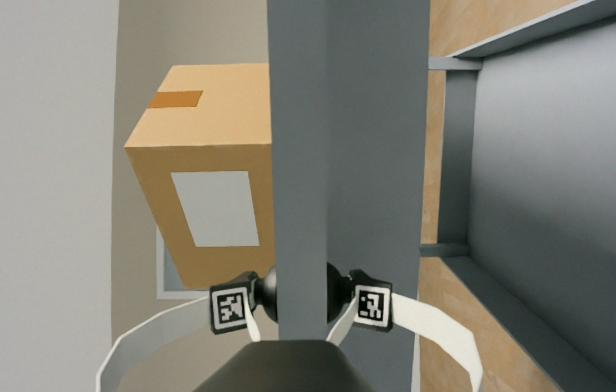

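Call:
move(
  r2={"base":{"translate_m":-0.3},"pace":"slow"},
  blocking=false,
  cameras=[],
)

Call:
wait(
  seconds=5,
  cameras=["r2_head_camera","r2_wrist_camera"],
)

Scene clock: 205.50 s.
move: r2 moving
r1: as last shown
r1.base_tilt: forward=-1.6 right=+1.2
r1.lidar_m: 2.93 1.17 0.84 0.83 0.88 0.81 0.77 0.82 1.18 1.92 2.01 2.86
r1.servo_current: wrist_yaw_rad=52(72) wrist_pitch_rad=46(52) wrist_roll_rad=46(65) gripper_m=33(46)
r1.wrist_depth_mm: 136 138 - - - - - / 113 139 - - - - - / 118 140 228 - - - - / 137 161 - - - - - / - - - - - - - / - - 191 - 187 - - / 778 723 750 143 750 788 831
r2.base_odometry: x=-0.273 y=-1.052 heading=-2.207
r2.turned_by_wheels: +0.000
r2.turned_by_imu: +0.001
r2.base_tilt: forward=-0.7 right=+0.1
r2.lidar_m: 0.62 3.41 2.39 2.20 2.22 2.64 2.46 2.50 2.72 2.52 2.57 0.62
r2.base_status: translate_m moving
r2.joint_positions: lift_m=+0.682 arm_m=+0.200 wrist_yaw_rad=+0.002 wrist_pitch_rad=+0.002 wrist_roll_rad=+1.568 gripper_m=-0.018
r2.joint_status: not commanded
r2.measured_speeds: translate_m=-0.048 strafe_m=+0.000 rotate_rad=+0.000 lift_m=+0.000 arm_m=+0.000 wrist_yaw_rad=+0.000 wrist_pitch_rad=+0.000 wrist_roll_rad=+0.000
r2.motor_effort: lift_m=+14(14) arm_m=-7(7) wheel_0=-6(6) wheel_1=-7(7) wheel_2=+13(15)
r2.servo_current: wrist_yaw_rad=39(59) wrist_pitch_rad=39(46) wrist_roll_rad=46(52) gripper_m=130(130)
r2.hand_pose: x=+0.6597 y=-0.0867 z=+0.8601 quat_wxyz=(+0.708, +0.706, +0.001, +0.000) (m; r2's base frame)
r2.wrist_depth_mm: - - - 160 213 1576 - / - - 564 163 221 759 - / - 496 462 171 229 - - / - - 504 233 236 854 - / - - 585 182 243 - - / - - 188 188 179 1863 - / - - - - 259 1618 492
pictures: none
No camera images: "cameras" was empty.

Scene clock: 209.30 s.
earlier move: r2 done
r1.base_odometry: x=+0.000 y=+0.000 heading=+1.369
r1.turned_by_wheels: +0.000
r1.turned_by_imu: +0.000
r1.base_tilt: forward=-1.6 right=+1.3
r1.lidar_m: 2.92 1.17 0.88 0.84 0.90 0.80 0.77 0.83 1.19 1.92 2.01 2.84
r1.base_status: not commanded
r1.joint_positions: lift_m=+0.127 arm_m=+0.000 wrist_yaw_rad=+3.089 wrist_pitch_rad=+0.002 wrist_roll_rad=+0.000 gripper_m=+0.056
r1.joint_status: not commanded
r1.measured_speeds: all 0
r1.motor_effort: lift_m=+20(20) arm_m=-4(4) wheel_0=-3(4) wheel_1=-1(1) wheel_2=-1(1)
r1.servo_current: wrist_yaw_rad=39(72) wrist_pitch_rad=33(52) wrist_roll_rad=52(72) gripper_m=46(46)
r1.hand_pose: x=-0.1125 y=+0.1024 z=+0.3046 quat_wxyz=(+0.026, -0.001, +0.000, +1.000) (m; r1's base frame)
r1.wrist_depth_mm: 136 139 - - - - - / 113 139 - - - - - / 117 140 228 - - - - / 137 162 - - - - - / - - - - - - - / - - 190 - 188 - - / 788 707 750 143 750 778 831
r2.base_odometry: x=-0.102 y=-0.820 heading=-2.207
r2.turned_by_wheels: +0.000
r2.turned_by_imu: +0.002
r2.base_tilt: forward=-0.7 right=+0.0
r2.lidar_m: 0.61 3.49 2.36 2.15 2.21 2.34 2.16 2.20 2.76 2.55 2.63 0.61
r2.base_status: done
r2.joint_positions: lift_m=+0.682 arm_m=+0.200 wrist_yaw_rad=+0.003 wrist_pitch_rad=+0.002 wrist_roll_rad=+1.568 gripper_m=-0.018
r2.joint_status: not commanded
r2.measured_speeds: all 0
r2.motor_effort: lift_m=+14(14) arm_m=-7(7) wheel_0=+0(12) wheel_1=-4(8) wheel_2=+7(15)
r2.servo_current: wrist_yaw_rad=52(65) wrist_pitch_rad=39(46) wrist_roll_rad=46(65) gripper_m=117(137)
r2.hand_pose: x=+0.6597 y=-0.0866 z=+0.8601 quat_wxyz=(+0.708, +0.706, +0.002, +0.000) (m; r2's base frame)
r2.wrist_depth_mm: - - - 170 228 1661 1138 / - - - 174 230 768 - / - - 504 177 235 831 - / - - 480 179 240 842 - / - - 549 182 243 854 - / - - 188 185 180 - - / - - - - - 1708 -
wait: 3.80 of 5 s (r2 has come to rest)
pictures: r2_head_camera, r2_wrist_camera
Images, in order (width x height): r2_head_camera 420x560, r2_wrist_camera 616x392.

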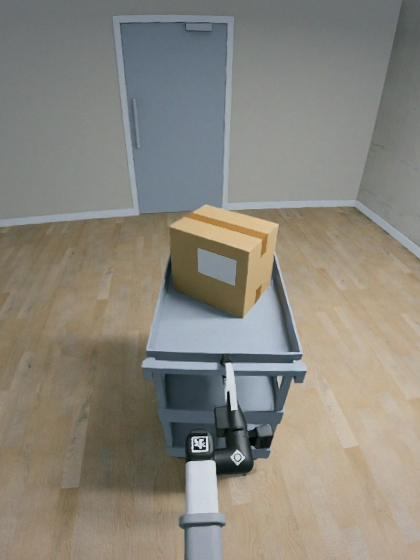

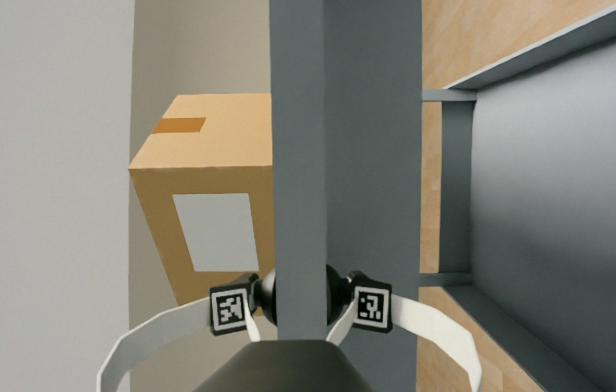

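Call:
move(
  r2={"base":{"translate_m":-0.25,"strafe_m":0.15},"pace":"slow"},
  r1={"base":{"translate_m":1.48}},
  blocking=false,
  cameras=[],
)

Call:
wait(
  seconds=5,
  cameras=[],
)

Call:
wait(
  seconds=4,
  cameras=["r2_head_camera","r1_head_camera","r1_head_left_camera"],
)

Scene clock: 218.67 s.
move: r1 moving; r2 moving
r1.base_odometry: x=+0.006 y=+0.031 heading=+1.370
r1.turned_by_wheels: +0.000
r1.turned_by_imu: +0.000
r1.base_tilt: forward=-1.6 right=+1.2
r1.lidar_m: 2.90 1.17 0.86 0.83 0.90 0.83 0.80 0.86 1.24 1.92 2.04 2.91
r1.base_status: translate_m moving
r1.joint_positions: lift_m=+0.127 arm_m=+0.000 wrist_yaw_rad=+3.089 wrist_pitch_rad=+0.002 wrist_roll_rad=+0.000 gripper_m=+0.056
r1.joint_status: not commanded
r1.measured_speeds: translate_m=+0.121 strafe_m=+0.000 rotate_rad=+0.002 lift_m=+0.000 arm_m=+0.000 wrist_yaw_rad=+0.000 wrist_pitch_rad=+0.000 wrist_roll_rad=+0.000
r1.motor_effort: lift_m=+20(20) arm_m=-4(4) wheel_0=+4(8) wheel_1=+3(8) wheel_2=-9(9)
r1.servo_current: wrist_yaw_rad=59(59) wrist_pitch_rad=39(52) wrist_roll_rad=46(59) gripper_m=46(46)
r1.hand_pose: x=-0.1125 y=+0.1024 z=+0.3046 quat_wxyz=(+0.026, -0.001, +0.000, +1.000) (m; r1's base frame)
r1.wrist_depth_mm: 137 139 - - - - - / 113 139 - - - - - / 114 139 225 - - - - / 138 163 - - - - - / - - - - - - - / - - 189 - 188 - - / 788 750 759 778 798 778 809
r2.base_odometry: x=-0.089 y=-0.815 heading=-2.207
r2.turned_by_wheels: +0.000
r2.turned_by_imu: +0.001
r2.base_tilt: forward=-0.7 right=+0.1
r2.lidar_m: 0.62 3.45 2.35 2.14 2.20 2.30 2.14 2.20 2.77 2.56 2.58 0.63
r2.base_status: translate_m moving; strafe_m moving
r2.joint_positions: lift_m=+0.682 arm_m=+0.200 wrist_yaw_rad=+0.003 wrist_pitch_rad=+0.002 wrist_roll_rad=+1.568 gripper_m=-0.018
r2.joint_status: not commanded
r2.measured_speeds: translate_m=-0.048 strafe_m=+0.028 rotate_rad=+0.000 lift_m=+0.000 arm_m=+0.000 wrist_yaw_rad=+0.000 wrist_pitch_rad=+0.000 wrist_roll_rad=+0.000
r2.motor_effort: lift_m=+14(14) arm_m=-6(7) wheel_0=-7(8) wheel_1=+1(4) wheel_2=+10(14)
r2.servo_current: wrist_yaw_rad=52(65) wrist_pitch_rad=39(46) wrist_roll_rad=52(59) gripper_m=117(117)
r2.hand_pose: x=+0.6597 y=-0.0866 z=+0.8601 quat_wxyz=(+0.708, +0.706, +0.002, +0.000) (m; r2's base frame)
r2.wrist_depth_mm: - - - 172 229 1661 1160 / - - - 175 232 798 - / - - 517 178 236 842 - / - - 480 180 239 842 - / - - 544 183 243 842 - / - - 186 186 179 - - / - - - - - 1618 -
pictures: none
No camera images: "cameras" was empty.

Scene clock: 222.23 s.
earlier move: r1 moving; r2 done
r1.base_odometry: x=+0.208 y=+1.020 heading=+1.370
r1.turned_by_wheels: +0.000
r1.turned_by_imu: +0.000
r1.base_tilt: forward=-1.6 right=+1.3
r1.lidar_m: 2.78 1.21 0.90 0.79 0.86 1.21 1.82 1.89 2.03 1.98 2.08 2.91
r1.base_status: translate_m moving
r1.joint_positions: lift_m=+0.127 arm_m=+0.000 wrist_yaw_rad=+3.089 wrist_pitch_rad=+0.002 wrist_roll_rad=+0.000 gripper_m=+0.056
r1.joint_status: not commanded
r1.measured_speeds: translate_m=+0.300 strafe_m=+0.000 rotate_rad=+0.001 lift_m=+0.000 arm_m=+0.000 wrist_yaw_rad=+0.000 wrist_pitch_rad=+0.000 wrist_roll_rad=+0.000
r1.motor_effort: lift_m=+20(20) arm_m=-4(4) wheel_0=+5(9) wheel_1=+6(8) wheel_2=-5(10)
r1.servo_current: wrist_yaw_rad=39(78) wrist_pitch_rad=46(52) wrist_roll_rad=65(72) gripper_m=46(46)
r1.hand_pose: x=-0.1125 y=+0.1024 z=+0.3046 quat_wxyz=(+0.026, -0.001, +0.000, +1.000) (m; r1's base frame)
r1.wrist_depth_mm: 137 138 - - - - - / 113 139 - - - - - / 117 140 223 - - - - / 137 160 - - - - - / 1661 - - - 1921 - - / 1205 1182 193 1182 187 1160 960 / 842 750 750 809 788 788 820
r2.base_odometry: x=+0.167 y=-0.708 heading=-2.207
r2.turned_by_wheels: -0.001
r2.turned_by_imu: -0.002
r2.base_tilt: forward=-0.7 right=+0.0
r2.lidar_m: 0.63 3.19 2.18 1.99 2.03 2.10 1.93 1.95 2.51 2.73 2.78 0.59
r2.base_status: done
r2.joint_positions: lift_m=+0.682 arm_m=+0.200 wrist_yaw_rad=-0.002 wrist_pitch_rad=+0.002 wrist_roll_rad=+1.568 gripper_m=-0.019
r2.joint_status: not commanded
r2.measured_speeds: all 0
r2.motor_effort: lift_m=+14(14) arm_m=-6(7) wheel_0=-7(16) wheel_1=+4(6) wheel_2=+2(14)
r2.servo_current: wrist_yaw_rad=52(65) wrist_pitch_rad=46(52) wrist_roll_rad=46(59) gripper_m=111(124)
r2.hand_pose: x=+0.6593 y=-0.0880 z=+0.8601 quat_wxyz=(+0.708, +0.706, +0.000, -0.001) (m; r2's base frame)
r2.wrist_depth_mm: - - - 157 212 1576 - / - - 564 161 220 759 - / - 496 462 167 226 - - / - - 500 229 234 842 - / - - 580 179 240 - - / - - 187 184 179 - - / - - - - - 1808 496
wait: 3.57 of 5 s (r2 has come to rest)
pictures: none
No camera images: "cameras" was empty.

Scene clock: 224.60 s.
earlier move: r1 done
r1.base_odometry: x=+0.296 y=+1.450 heading=+1.369
r1.turned_by_wheels: +0.000
r1.turned_by_imu: +0.000
r1.base_tilt: forward=-1.6 right=+1.3
r1.lidar_m: 2.45 1.09 0.87 0.86 0.87 1.19 2.24 2.37 2.06 1.98 2.07 2.52
r1.base_status: done
r1.joint_positions: lift_m=+0.127 arm_m=+0.000 wrist_yaw_rad=+3.089 wrist_pitch_rad=+0.002 wrist_roll_rad=+0.000 gripper_m=+0.056
r1.joint_status: not commanded
r1.measured_speeds: all 0
r1.motor_effort: lift_m=+20(20) arm_m=-4(4) wheel_0=+2(9) wheel_1=+0(8) wheel_2=+1(10)
r1.servo_current: wrist_yaw_rad=52(78) wrist_pitch_rad=39(52) wrist_roll_rad=52(72) gripper_m=39(52)
r1.hand_pose: x=-0.1125 y=+0.1024 z=+0.3046 quat_wxyz=(+0.026, -0.001, +0.000, +1.000) (m; r1's base frame)
r1.wrist_depth_mm: 136 139 - - - - - / 113 139 - - - - - / 118 139 274 - - - - / 137 161 - - - - - / - - - - - - - / 1308 1205 193 1160 187 1160 - / 842 741 750 788 788 778 820
r2.base_odometry: x=+0.167 y=-0.708 heading=-2.207
r2.turned_by_wheels: +0.000
r2.turned_by_imu: +0.000
r2.base_tilt: forward=-0.7 right=+0.1
r2.lidar_m: 0.62 3.22 2.16 1.97 2.03 2.09 1.92 1.97 2.54 2.73 2.77 0.61
r2.base_status: done
r2.joint_positions: lift_m=+0.682 arm_m=+0.200 wrist_yaw_rad=-0.002 wrist_pitch_rad=+0.002 wrist_roll_rad=+1.568 gripper_m=-0.019
r2.joint_status: not commanded
r2.measured_speeds: all 0
r2.motor_effort: lift_m=+14(14) arm_m=-7(7) wheel_0=-7(16) wheel_1=+4(6) wheel_2=+2(14)
r2.servo_current: wrist_yaw_rad=52(65) wrist_pitch_rad=39(52) wrist_roll_rad=52(65) gripper_m=104(124)
r2.hand_pose: x=+0.6593 y=-0.0880 z=+0.8601 quat_wxyz=(+0.708, +0.706, +0.000, -0.001) (m; r2's base frame)
r2.wrist_depth_mm: - - - 157 212 1576 - / - - 564 161 221 768 - / - 492 466 167 226 - - / - - 496 230 232 831 - / - - 580 179 240 - - / - - 187 184 179 - - / - - - - - 1708 492
wait: 2.37 of 4 s (r1 has come to rest)
pictures: r1_head_camera, r1_head_left_camera, r2_head_camera
Images, in order (width x height): r1_head_camera 420x560, r1_head_left_camera 420x672, r2_head_camera 420x560.

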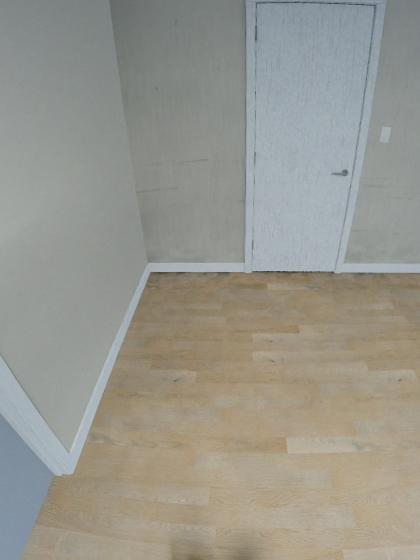

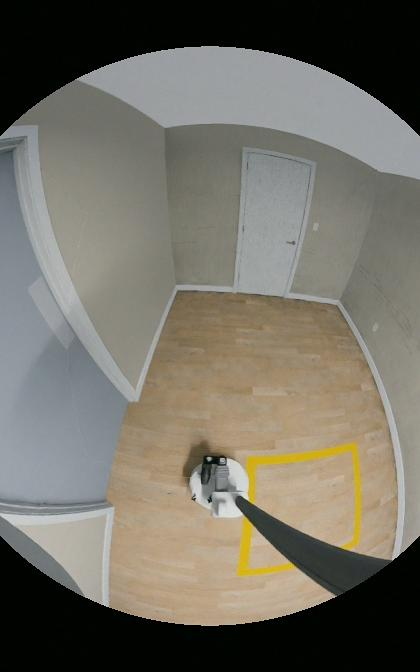

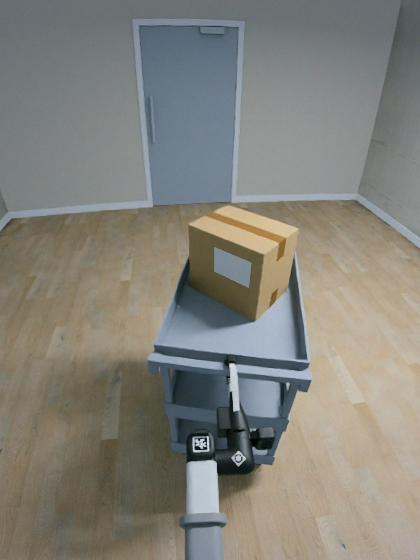

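Call:
move(
  r1={"base":{"rotate_rad":1.571}},
  blocking=false,
  cameras=[],
)

Call:
wait(
  seconds=3,
  cameras=["r1_head_camera","r1_head_left_camera"],
)

Scene clock: 229.27 s.
move: r1 moving
r1.base_odometry: x=+0.296 y=+1.450 heading=+1.621
r1.turned_by_wheels: +0.252
r1.turned_by_imu: +0.252
r1.base_tilt: forward=-1.6 right=+1.3
r1.lidar_m: 1.52 0.99 0.86 0.86 0.96 1.70 2.24 2.29 1.99 2.01 2.37 2.46
r1.base_status: rotate_rad moving
r1.joint_positions: lift_m=+0.127 arm_m=+0.000 wrist_yaw_rad=+3.089 wrist_pitch_rad=+0.002 wrist_roll_rad=+0.000 gripper_m=+0.056
r1.joint_status: not commanded
r1.measured_speeds: translate_m=+0.000 strafe_m=-0.001 rotate_rad=+0.972 lift_m=+0.000 arm_m=+0.000 wrist_yaw_rad=+0.000 wrist_pitch_rad=+0.000 wrist_roll_rad=+0.000
r1.motor_effort: lift_m=+20(20) arm_m=-4(4) wheel_0=-7(10) wheel_1=-7(7) wheel_2=-5(8)
r1.servo_current: wrist_yaw_rad=39(65) wrist_pitch_rad=46(52) wrist_roll_rad=39(52) gripper_m=39(46)
r1.hand_pose: x=-0.1125 y=+0.1024 z=+0.3046 quat_wxyz=(+0.026, -0.001, +0.000, +1.000) (m; r1's base frame)
r1.wrist_depth_mm: 136 138 - - - - - / 113 139 - - - - - / 117 139 271 - - - - / 137 161 - - - - - / 1863 - - - - - - / 1182 1308 194 1205 187 1160 1118 / 831 750 715 798 788 768 820
r2: as last shown
r2.lidar_m: 0.62 3.18 2.16 1.98 2.03 2.11 1.92 1.96 2.51 2.72 2.80 0.63
r2.motor_effort: lift_m=+14(14) arm_m=-6(7) wheel_0=-8(8) wheel_1=+4(4) wheel_2=+2(2)
r2.servo_current: wrist_yaw_rad=26(59) wrist_pitch_rad=39(46) wrist_roll_rad=59(59) gripper_m=111(111)
r2.wrist_depth_mm: - - - 157 213 1576 - / - - 559 161 220 768 - / - 492 459 167 225 - - / - - 500 230 233 842 - / - - 585 180 239 - - / - - 186 184 179 - - / - - - - - 1708 492
pictures: none
No camera images: "cameras" was empty.

Scene clock: 230.83 s.
earlier move: r1 done
r1.base_odometry: x=+0.296 y=+1.450 heading=+2.940
r1.turned_by_wheels: +1.319
r1.turned_by_imu: +1.326
r1.base_tilt: forward=-1.5 right=+1.3
r1.lidar_m: 0.85 0.87 1.19 2.25 2.33 2.06 1.98 2.12 2.55 2.49 1.10 0.88
r1.base_status: done
r1.joint_positions: lift_m=+0.127 arm_m=+0.000 wrist_yaw_rad=+3.089 wrist_pitch_rad=+0.002 wrist_roll_rad=+0.000 gripper_m=+0.056
r1.joint_status: not commanded
r1.measured_speeds: all 0
r1.motor_effort: lift_m=+20(20) arm_m=-4(4) wheel_0=-4(10) wheel_1=-2(9) wheel_2=+0(9)
r1.servo_current: wrist_yaw_rad=52(65) wrist_pitch_rad=46(52) wrist_roll_rad=52(65) gripper_m=46(46)
r1.hand_pose: x=-0.1125 y=+0.1024 z=+0.3046 quat_wxyz=(+0.026, -0.001, +0.000, +1.000) (m; r1's base frame)
r1.wrist_depth_mm: 136 138 - - - - - / 113 139 - - - - - / 118 140 273 - - - - / 137 162 - - - - - / 1983 - - - - - - / 1182 1205 193 1205 187 1160 1205 / 842 750 750 798 788 778 820
r2.base_odometry: x=+0.167 y=-0.708 heading=-2.207
r2.turned_by_wheels: +0.000
r2.turned_by_imu: +0.000
r2.base_tilt: forward=-0.7 right=+0.1
r2.lidar_m: 0.63 3.18 2.16 1.96 2.03 2.10 1.93 1.98 2.52 2.70 2.78 0.62
r2.base_status: not commanded
r2.joint_positions: lift_m=+0.682 arm_m=+0.200 wrist_yaw_rad=-0.002 wrist_pitch_rad=+0.002 wrist_roll_rad=+1.568 gripper_m=-0.019
r2.joint_status: not commanded
r2.measured_speeds: all 0
r2.motor_effort: lift_m=+14(14) arm_m=-6(7) wheel_0=-8(8) wheel_1=+4(4) wheel_2=+2(2)
r2.servo_current: wrist_yaw_rad=46(65) wrist_pitch_rad=39(52) wrist_roll_rad=59(65) gripper_m=117(117)
r2.hand_pose: x=+0.6593 y=-0.0880 z=+0.8601 quat_wxyz=(+0.708, +0.706, +0.000, -0.001) (m; r2's base frame)
r2.wrist_depth_mm: - - - 157 213 1576 - / - - 564 161 221 768 - / - 488 462 167 226 - - / - - 500 229 232 842 - / - - 585 179 240 - - / - - 187 185 179 - - / - - - - - 1808 496
wait: 1.57 of 3 s (r1 has come to rest)
pictures: r1_head_camera, r1_head_left_camera
Images, in order (width x height): r1_head_camera 420x560, r1_head_left_camera 420x672.

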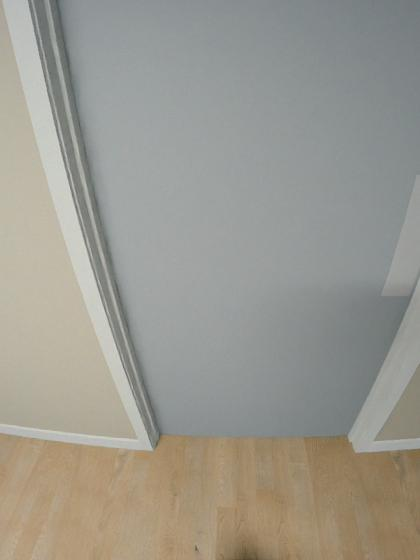

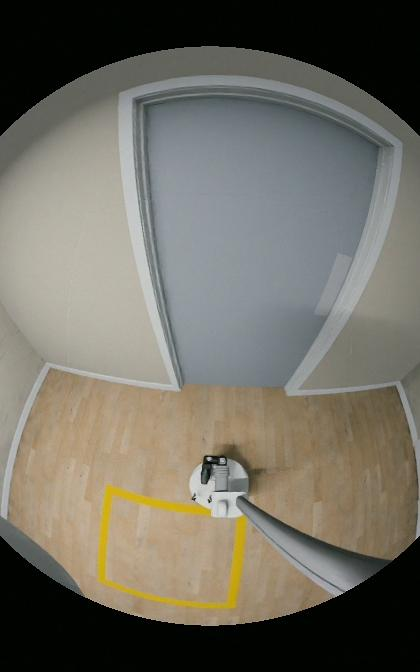

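Call:
move(
  r1={"base":{"strafe_m":-0.22}},
  blocking=false,
  cameras=[],
)

Call:
wait(
  seconds=3,
  cameras=["r1_head_camera","r1_head_left_camera","r1_head_right_camera"],
)

Scene clock: 238.37 s.
move: r1 moving
r1.base_odometry: x=+0.303 y=+1.486 heading=+2.940
r1.turned_by_wheels: +0.000
r1.turned_by_imu: -0.001
r1.base_tilt: forward=-1.6 right=+1.2
r1.lidar_m: 0.84 0.90 1.18 2.28 2.40 2.07 1.98 2.11 2.52 2.42 1.10 0.89
r1.base_status: strafe_m moving
r1.joint_positions: lift_m=+0.127 arm_m=+0.000 wrist_yaw_rad=+3.089 wrist_pitch_rad=+0.002 wrist_roll_rad=+0.000 gripper_m=+0.056
r1.joint_status: not commanded
r1.measured_speeds: translate_m=+0.001 strafe_m=-0.141 rotate_rad=-0.005 lift_m=+0.000 arm_m=+0.000 wrist_yaw_rad=+0.000 wrist_pitch_rad=+0.000 wrist_roll_rad=+0.000
r1.motor_effort: lift_m=+20(20) arm_m=-4(4) wheel_0=+9(9) wheel_1=-10(11) wheel_2=+0(2)
r1.servo_current: wrist_yaw_rad=65(72) wrist_pitch_rad=46(46) wrist_roll_rad=59(65) gripper_m=46(46)
r1.hand_pose: x=-0.1125 y=+0.1024 z=+0.3046 quat_wxyz=(+0.026, -0.001, +0.000, +1.000) (m; r1's base frame)
r1.wrist_depth_mm: 136 139 - - - - - / 114 139 - - - - - / 118 139 272 - - - - / 137 162 - - - - - / - - - - - - - / 1182 1229 193 1205 186 1160 1229 / 842 750 750 798 798 768 820
r2: as last shown
r2.base_tilt: forward=-0.7 right=+0.0
r2.lidar_m: 0.61 3.20 2.18 1.98 2.04 2.09 1.93 1.97 2.50 2.71 2.78 0.61
r2.motor_effort: lift_m=+14(15) arm_m=-7(7) wheel_0=-8(8) wheel_1=+4(4) wheel_2=+2(2)
r2.servo_current: wrist_yaw_rad=46(59) wrist_pitch_rad=39(46) wrist_roll_rad=46(52) gripper_m=111(111)
r2.wrist_depth_mm: - - - 157 212 1537 - / - - 564 161 220 759 - / - 492 455 167 226 - - / - - 500 230 233 842 - / - - 585 180 240 - - / - - 187 185 179 - - / - - - - - 1756 496
pictures: none
No camera images: "cameras" was empty.

Scene clock: 239.90 s.
earlier move: r1 done
r1.base_odometry: x=+0.340 y=+1.666 heading=+2.940
r1.turned_by_wheels: +0.000
r1.turned_by_imu: -0.001
r1.base_tilt: forward=-1.6 right=+1.3
r1.lidar_m: 0.85 0.91 1.15 2.45 2.58 2.04 1.99 2.13 2.32 2.23 1.10 0.86
r1.base_status: done
r1.joint_positions: lift_m=+0.127 arm_m=+0.000 wrist_yaw_rad=+3.089 wrist_pitch_rad=+0.002 wrist_roll_rad=+0.000 gripper_m=+0.056
r1.joint_status: not commanded
r1.measured_speeds: all 0
r1.motor_effort: lift_m=+20(20) arm_m=-4(4) wheel_0=+1(11) wheel_1=+0(11) wheel_2=+0(2)
r1.servo_current: wrist_yaw_rad=52(72) wrist_pitch_rad=39(46) wrist_roll_rad=46(72) gripper_m=39(46)
r1.hand_pose: x=-0.1125 y=+0.1024 z=+0.3046 quat_wxyz=(+0.026, -0.001, +0.000, +1.000) (m; r1's base frame)
r1.wrist_depth_mm: 136 138 - - - - - / 113 139 - - - - - / 115 139 270 - - - - / 137 163 - - - - - / 1863 - - - - - - / 1205 1205 194 1182 188 1160 1138 / 854 750 750 798 798 768 820
r2.base_odometry: x=+0.167 y=-0.708 heading=-2.207
r2.turned_by_wheels: +0.000
r2.turned_by_imu: +0.000
r2.base_tilt: forward=-0.7 right=+0.1
r2.lidar_m: 0.63 3.22 2.18 1.99 2.04 2.10 1.92 1.96 2.51 2.71 2.78 0.61
r2.base_status: not commanded
r2.joint_positions: lift_m=+0.682 arm_m=+0.200 wrist_yaw_rad=-0.002 wrist_pitch_rad=+0.002 wrist_roll_rad=+1.568 gripper_m=-0.019
r2.joint_status: not commanded
r2.measured_speeds: all 0
r2.motor_effort: lift_m=+14(15) arm_m=-6(7) wheel_0=-7(8) wheel_1=+4(5) wheel_2=+2(2)
r2.servo_current: wrist_yaw_rad=59(59) wrist_pitch_rad=39(46) wrist_roll_rad=46(59) gripper_m=111(117)
r2.hand_pose: x=+0.6593 y=-0.0880 z=+0.8601 quat_wxyz=(+0.708, +0.706, +0.000, -0.001) (m; r2's base frame)
r2.wrist_depth_mm: - - - 157 212 1576 - / - - 559 161 220 768 - / - 496 459 167 225 - - / - - 500 229 234 831 - / - - 580 179 240 - - / - - 187 185 178 - - / - - - - - 1756 496
wait: 1.53 of 3 s (r1 has come to rest)
pictures: r1_head_camera, r1_head_left_camera, r1_head_right_camera
Images, in order (width x height): r1_head_camera 420x560, r1_head_left_camera 420x672, r1_head_right_camera 420x672.

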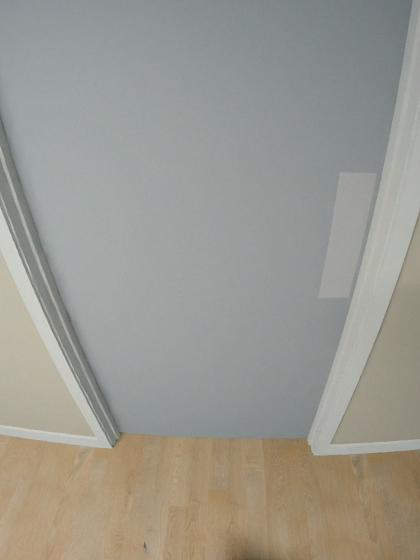

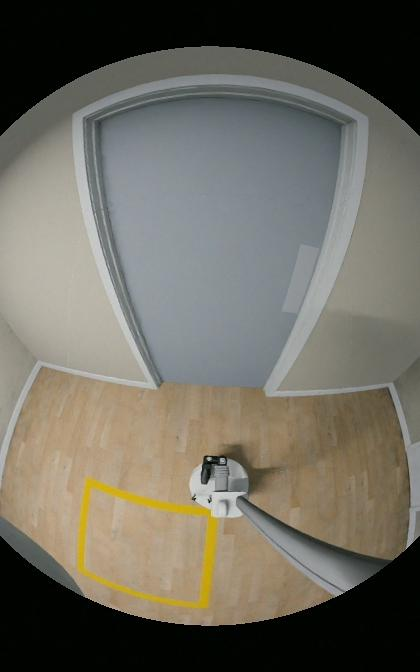

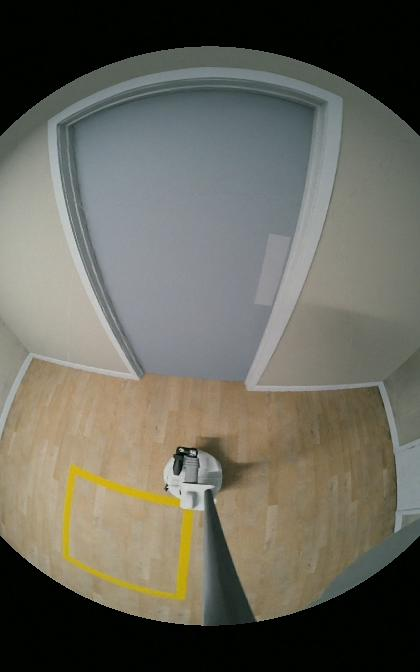

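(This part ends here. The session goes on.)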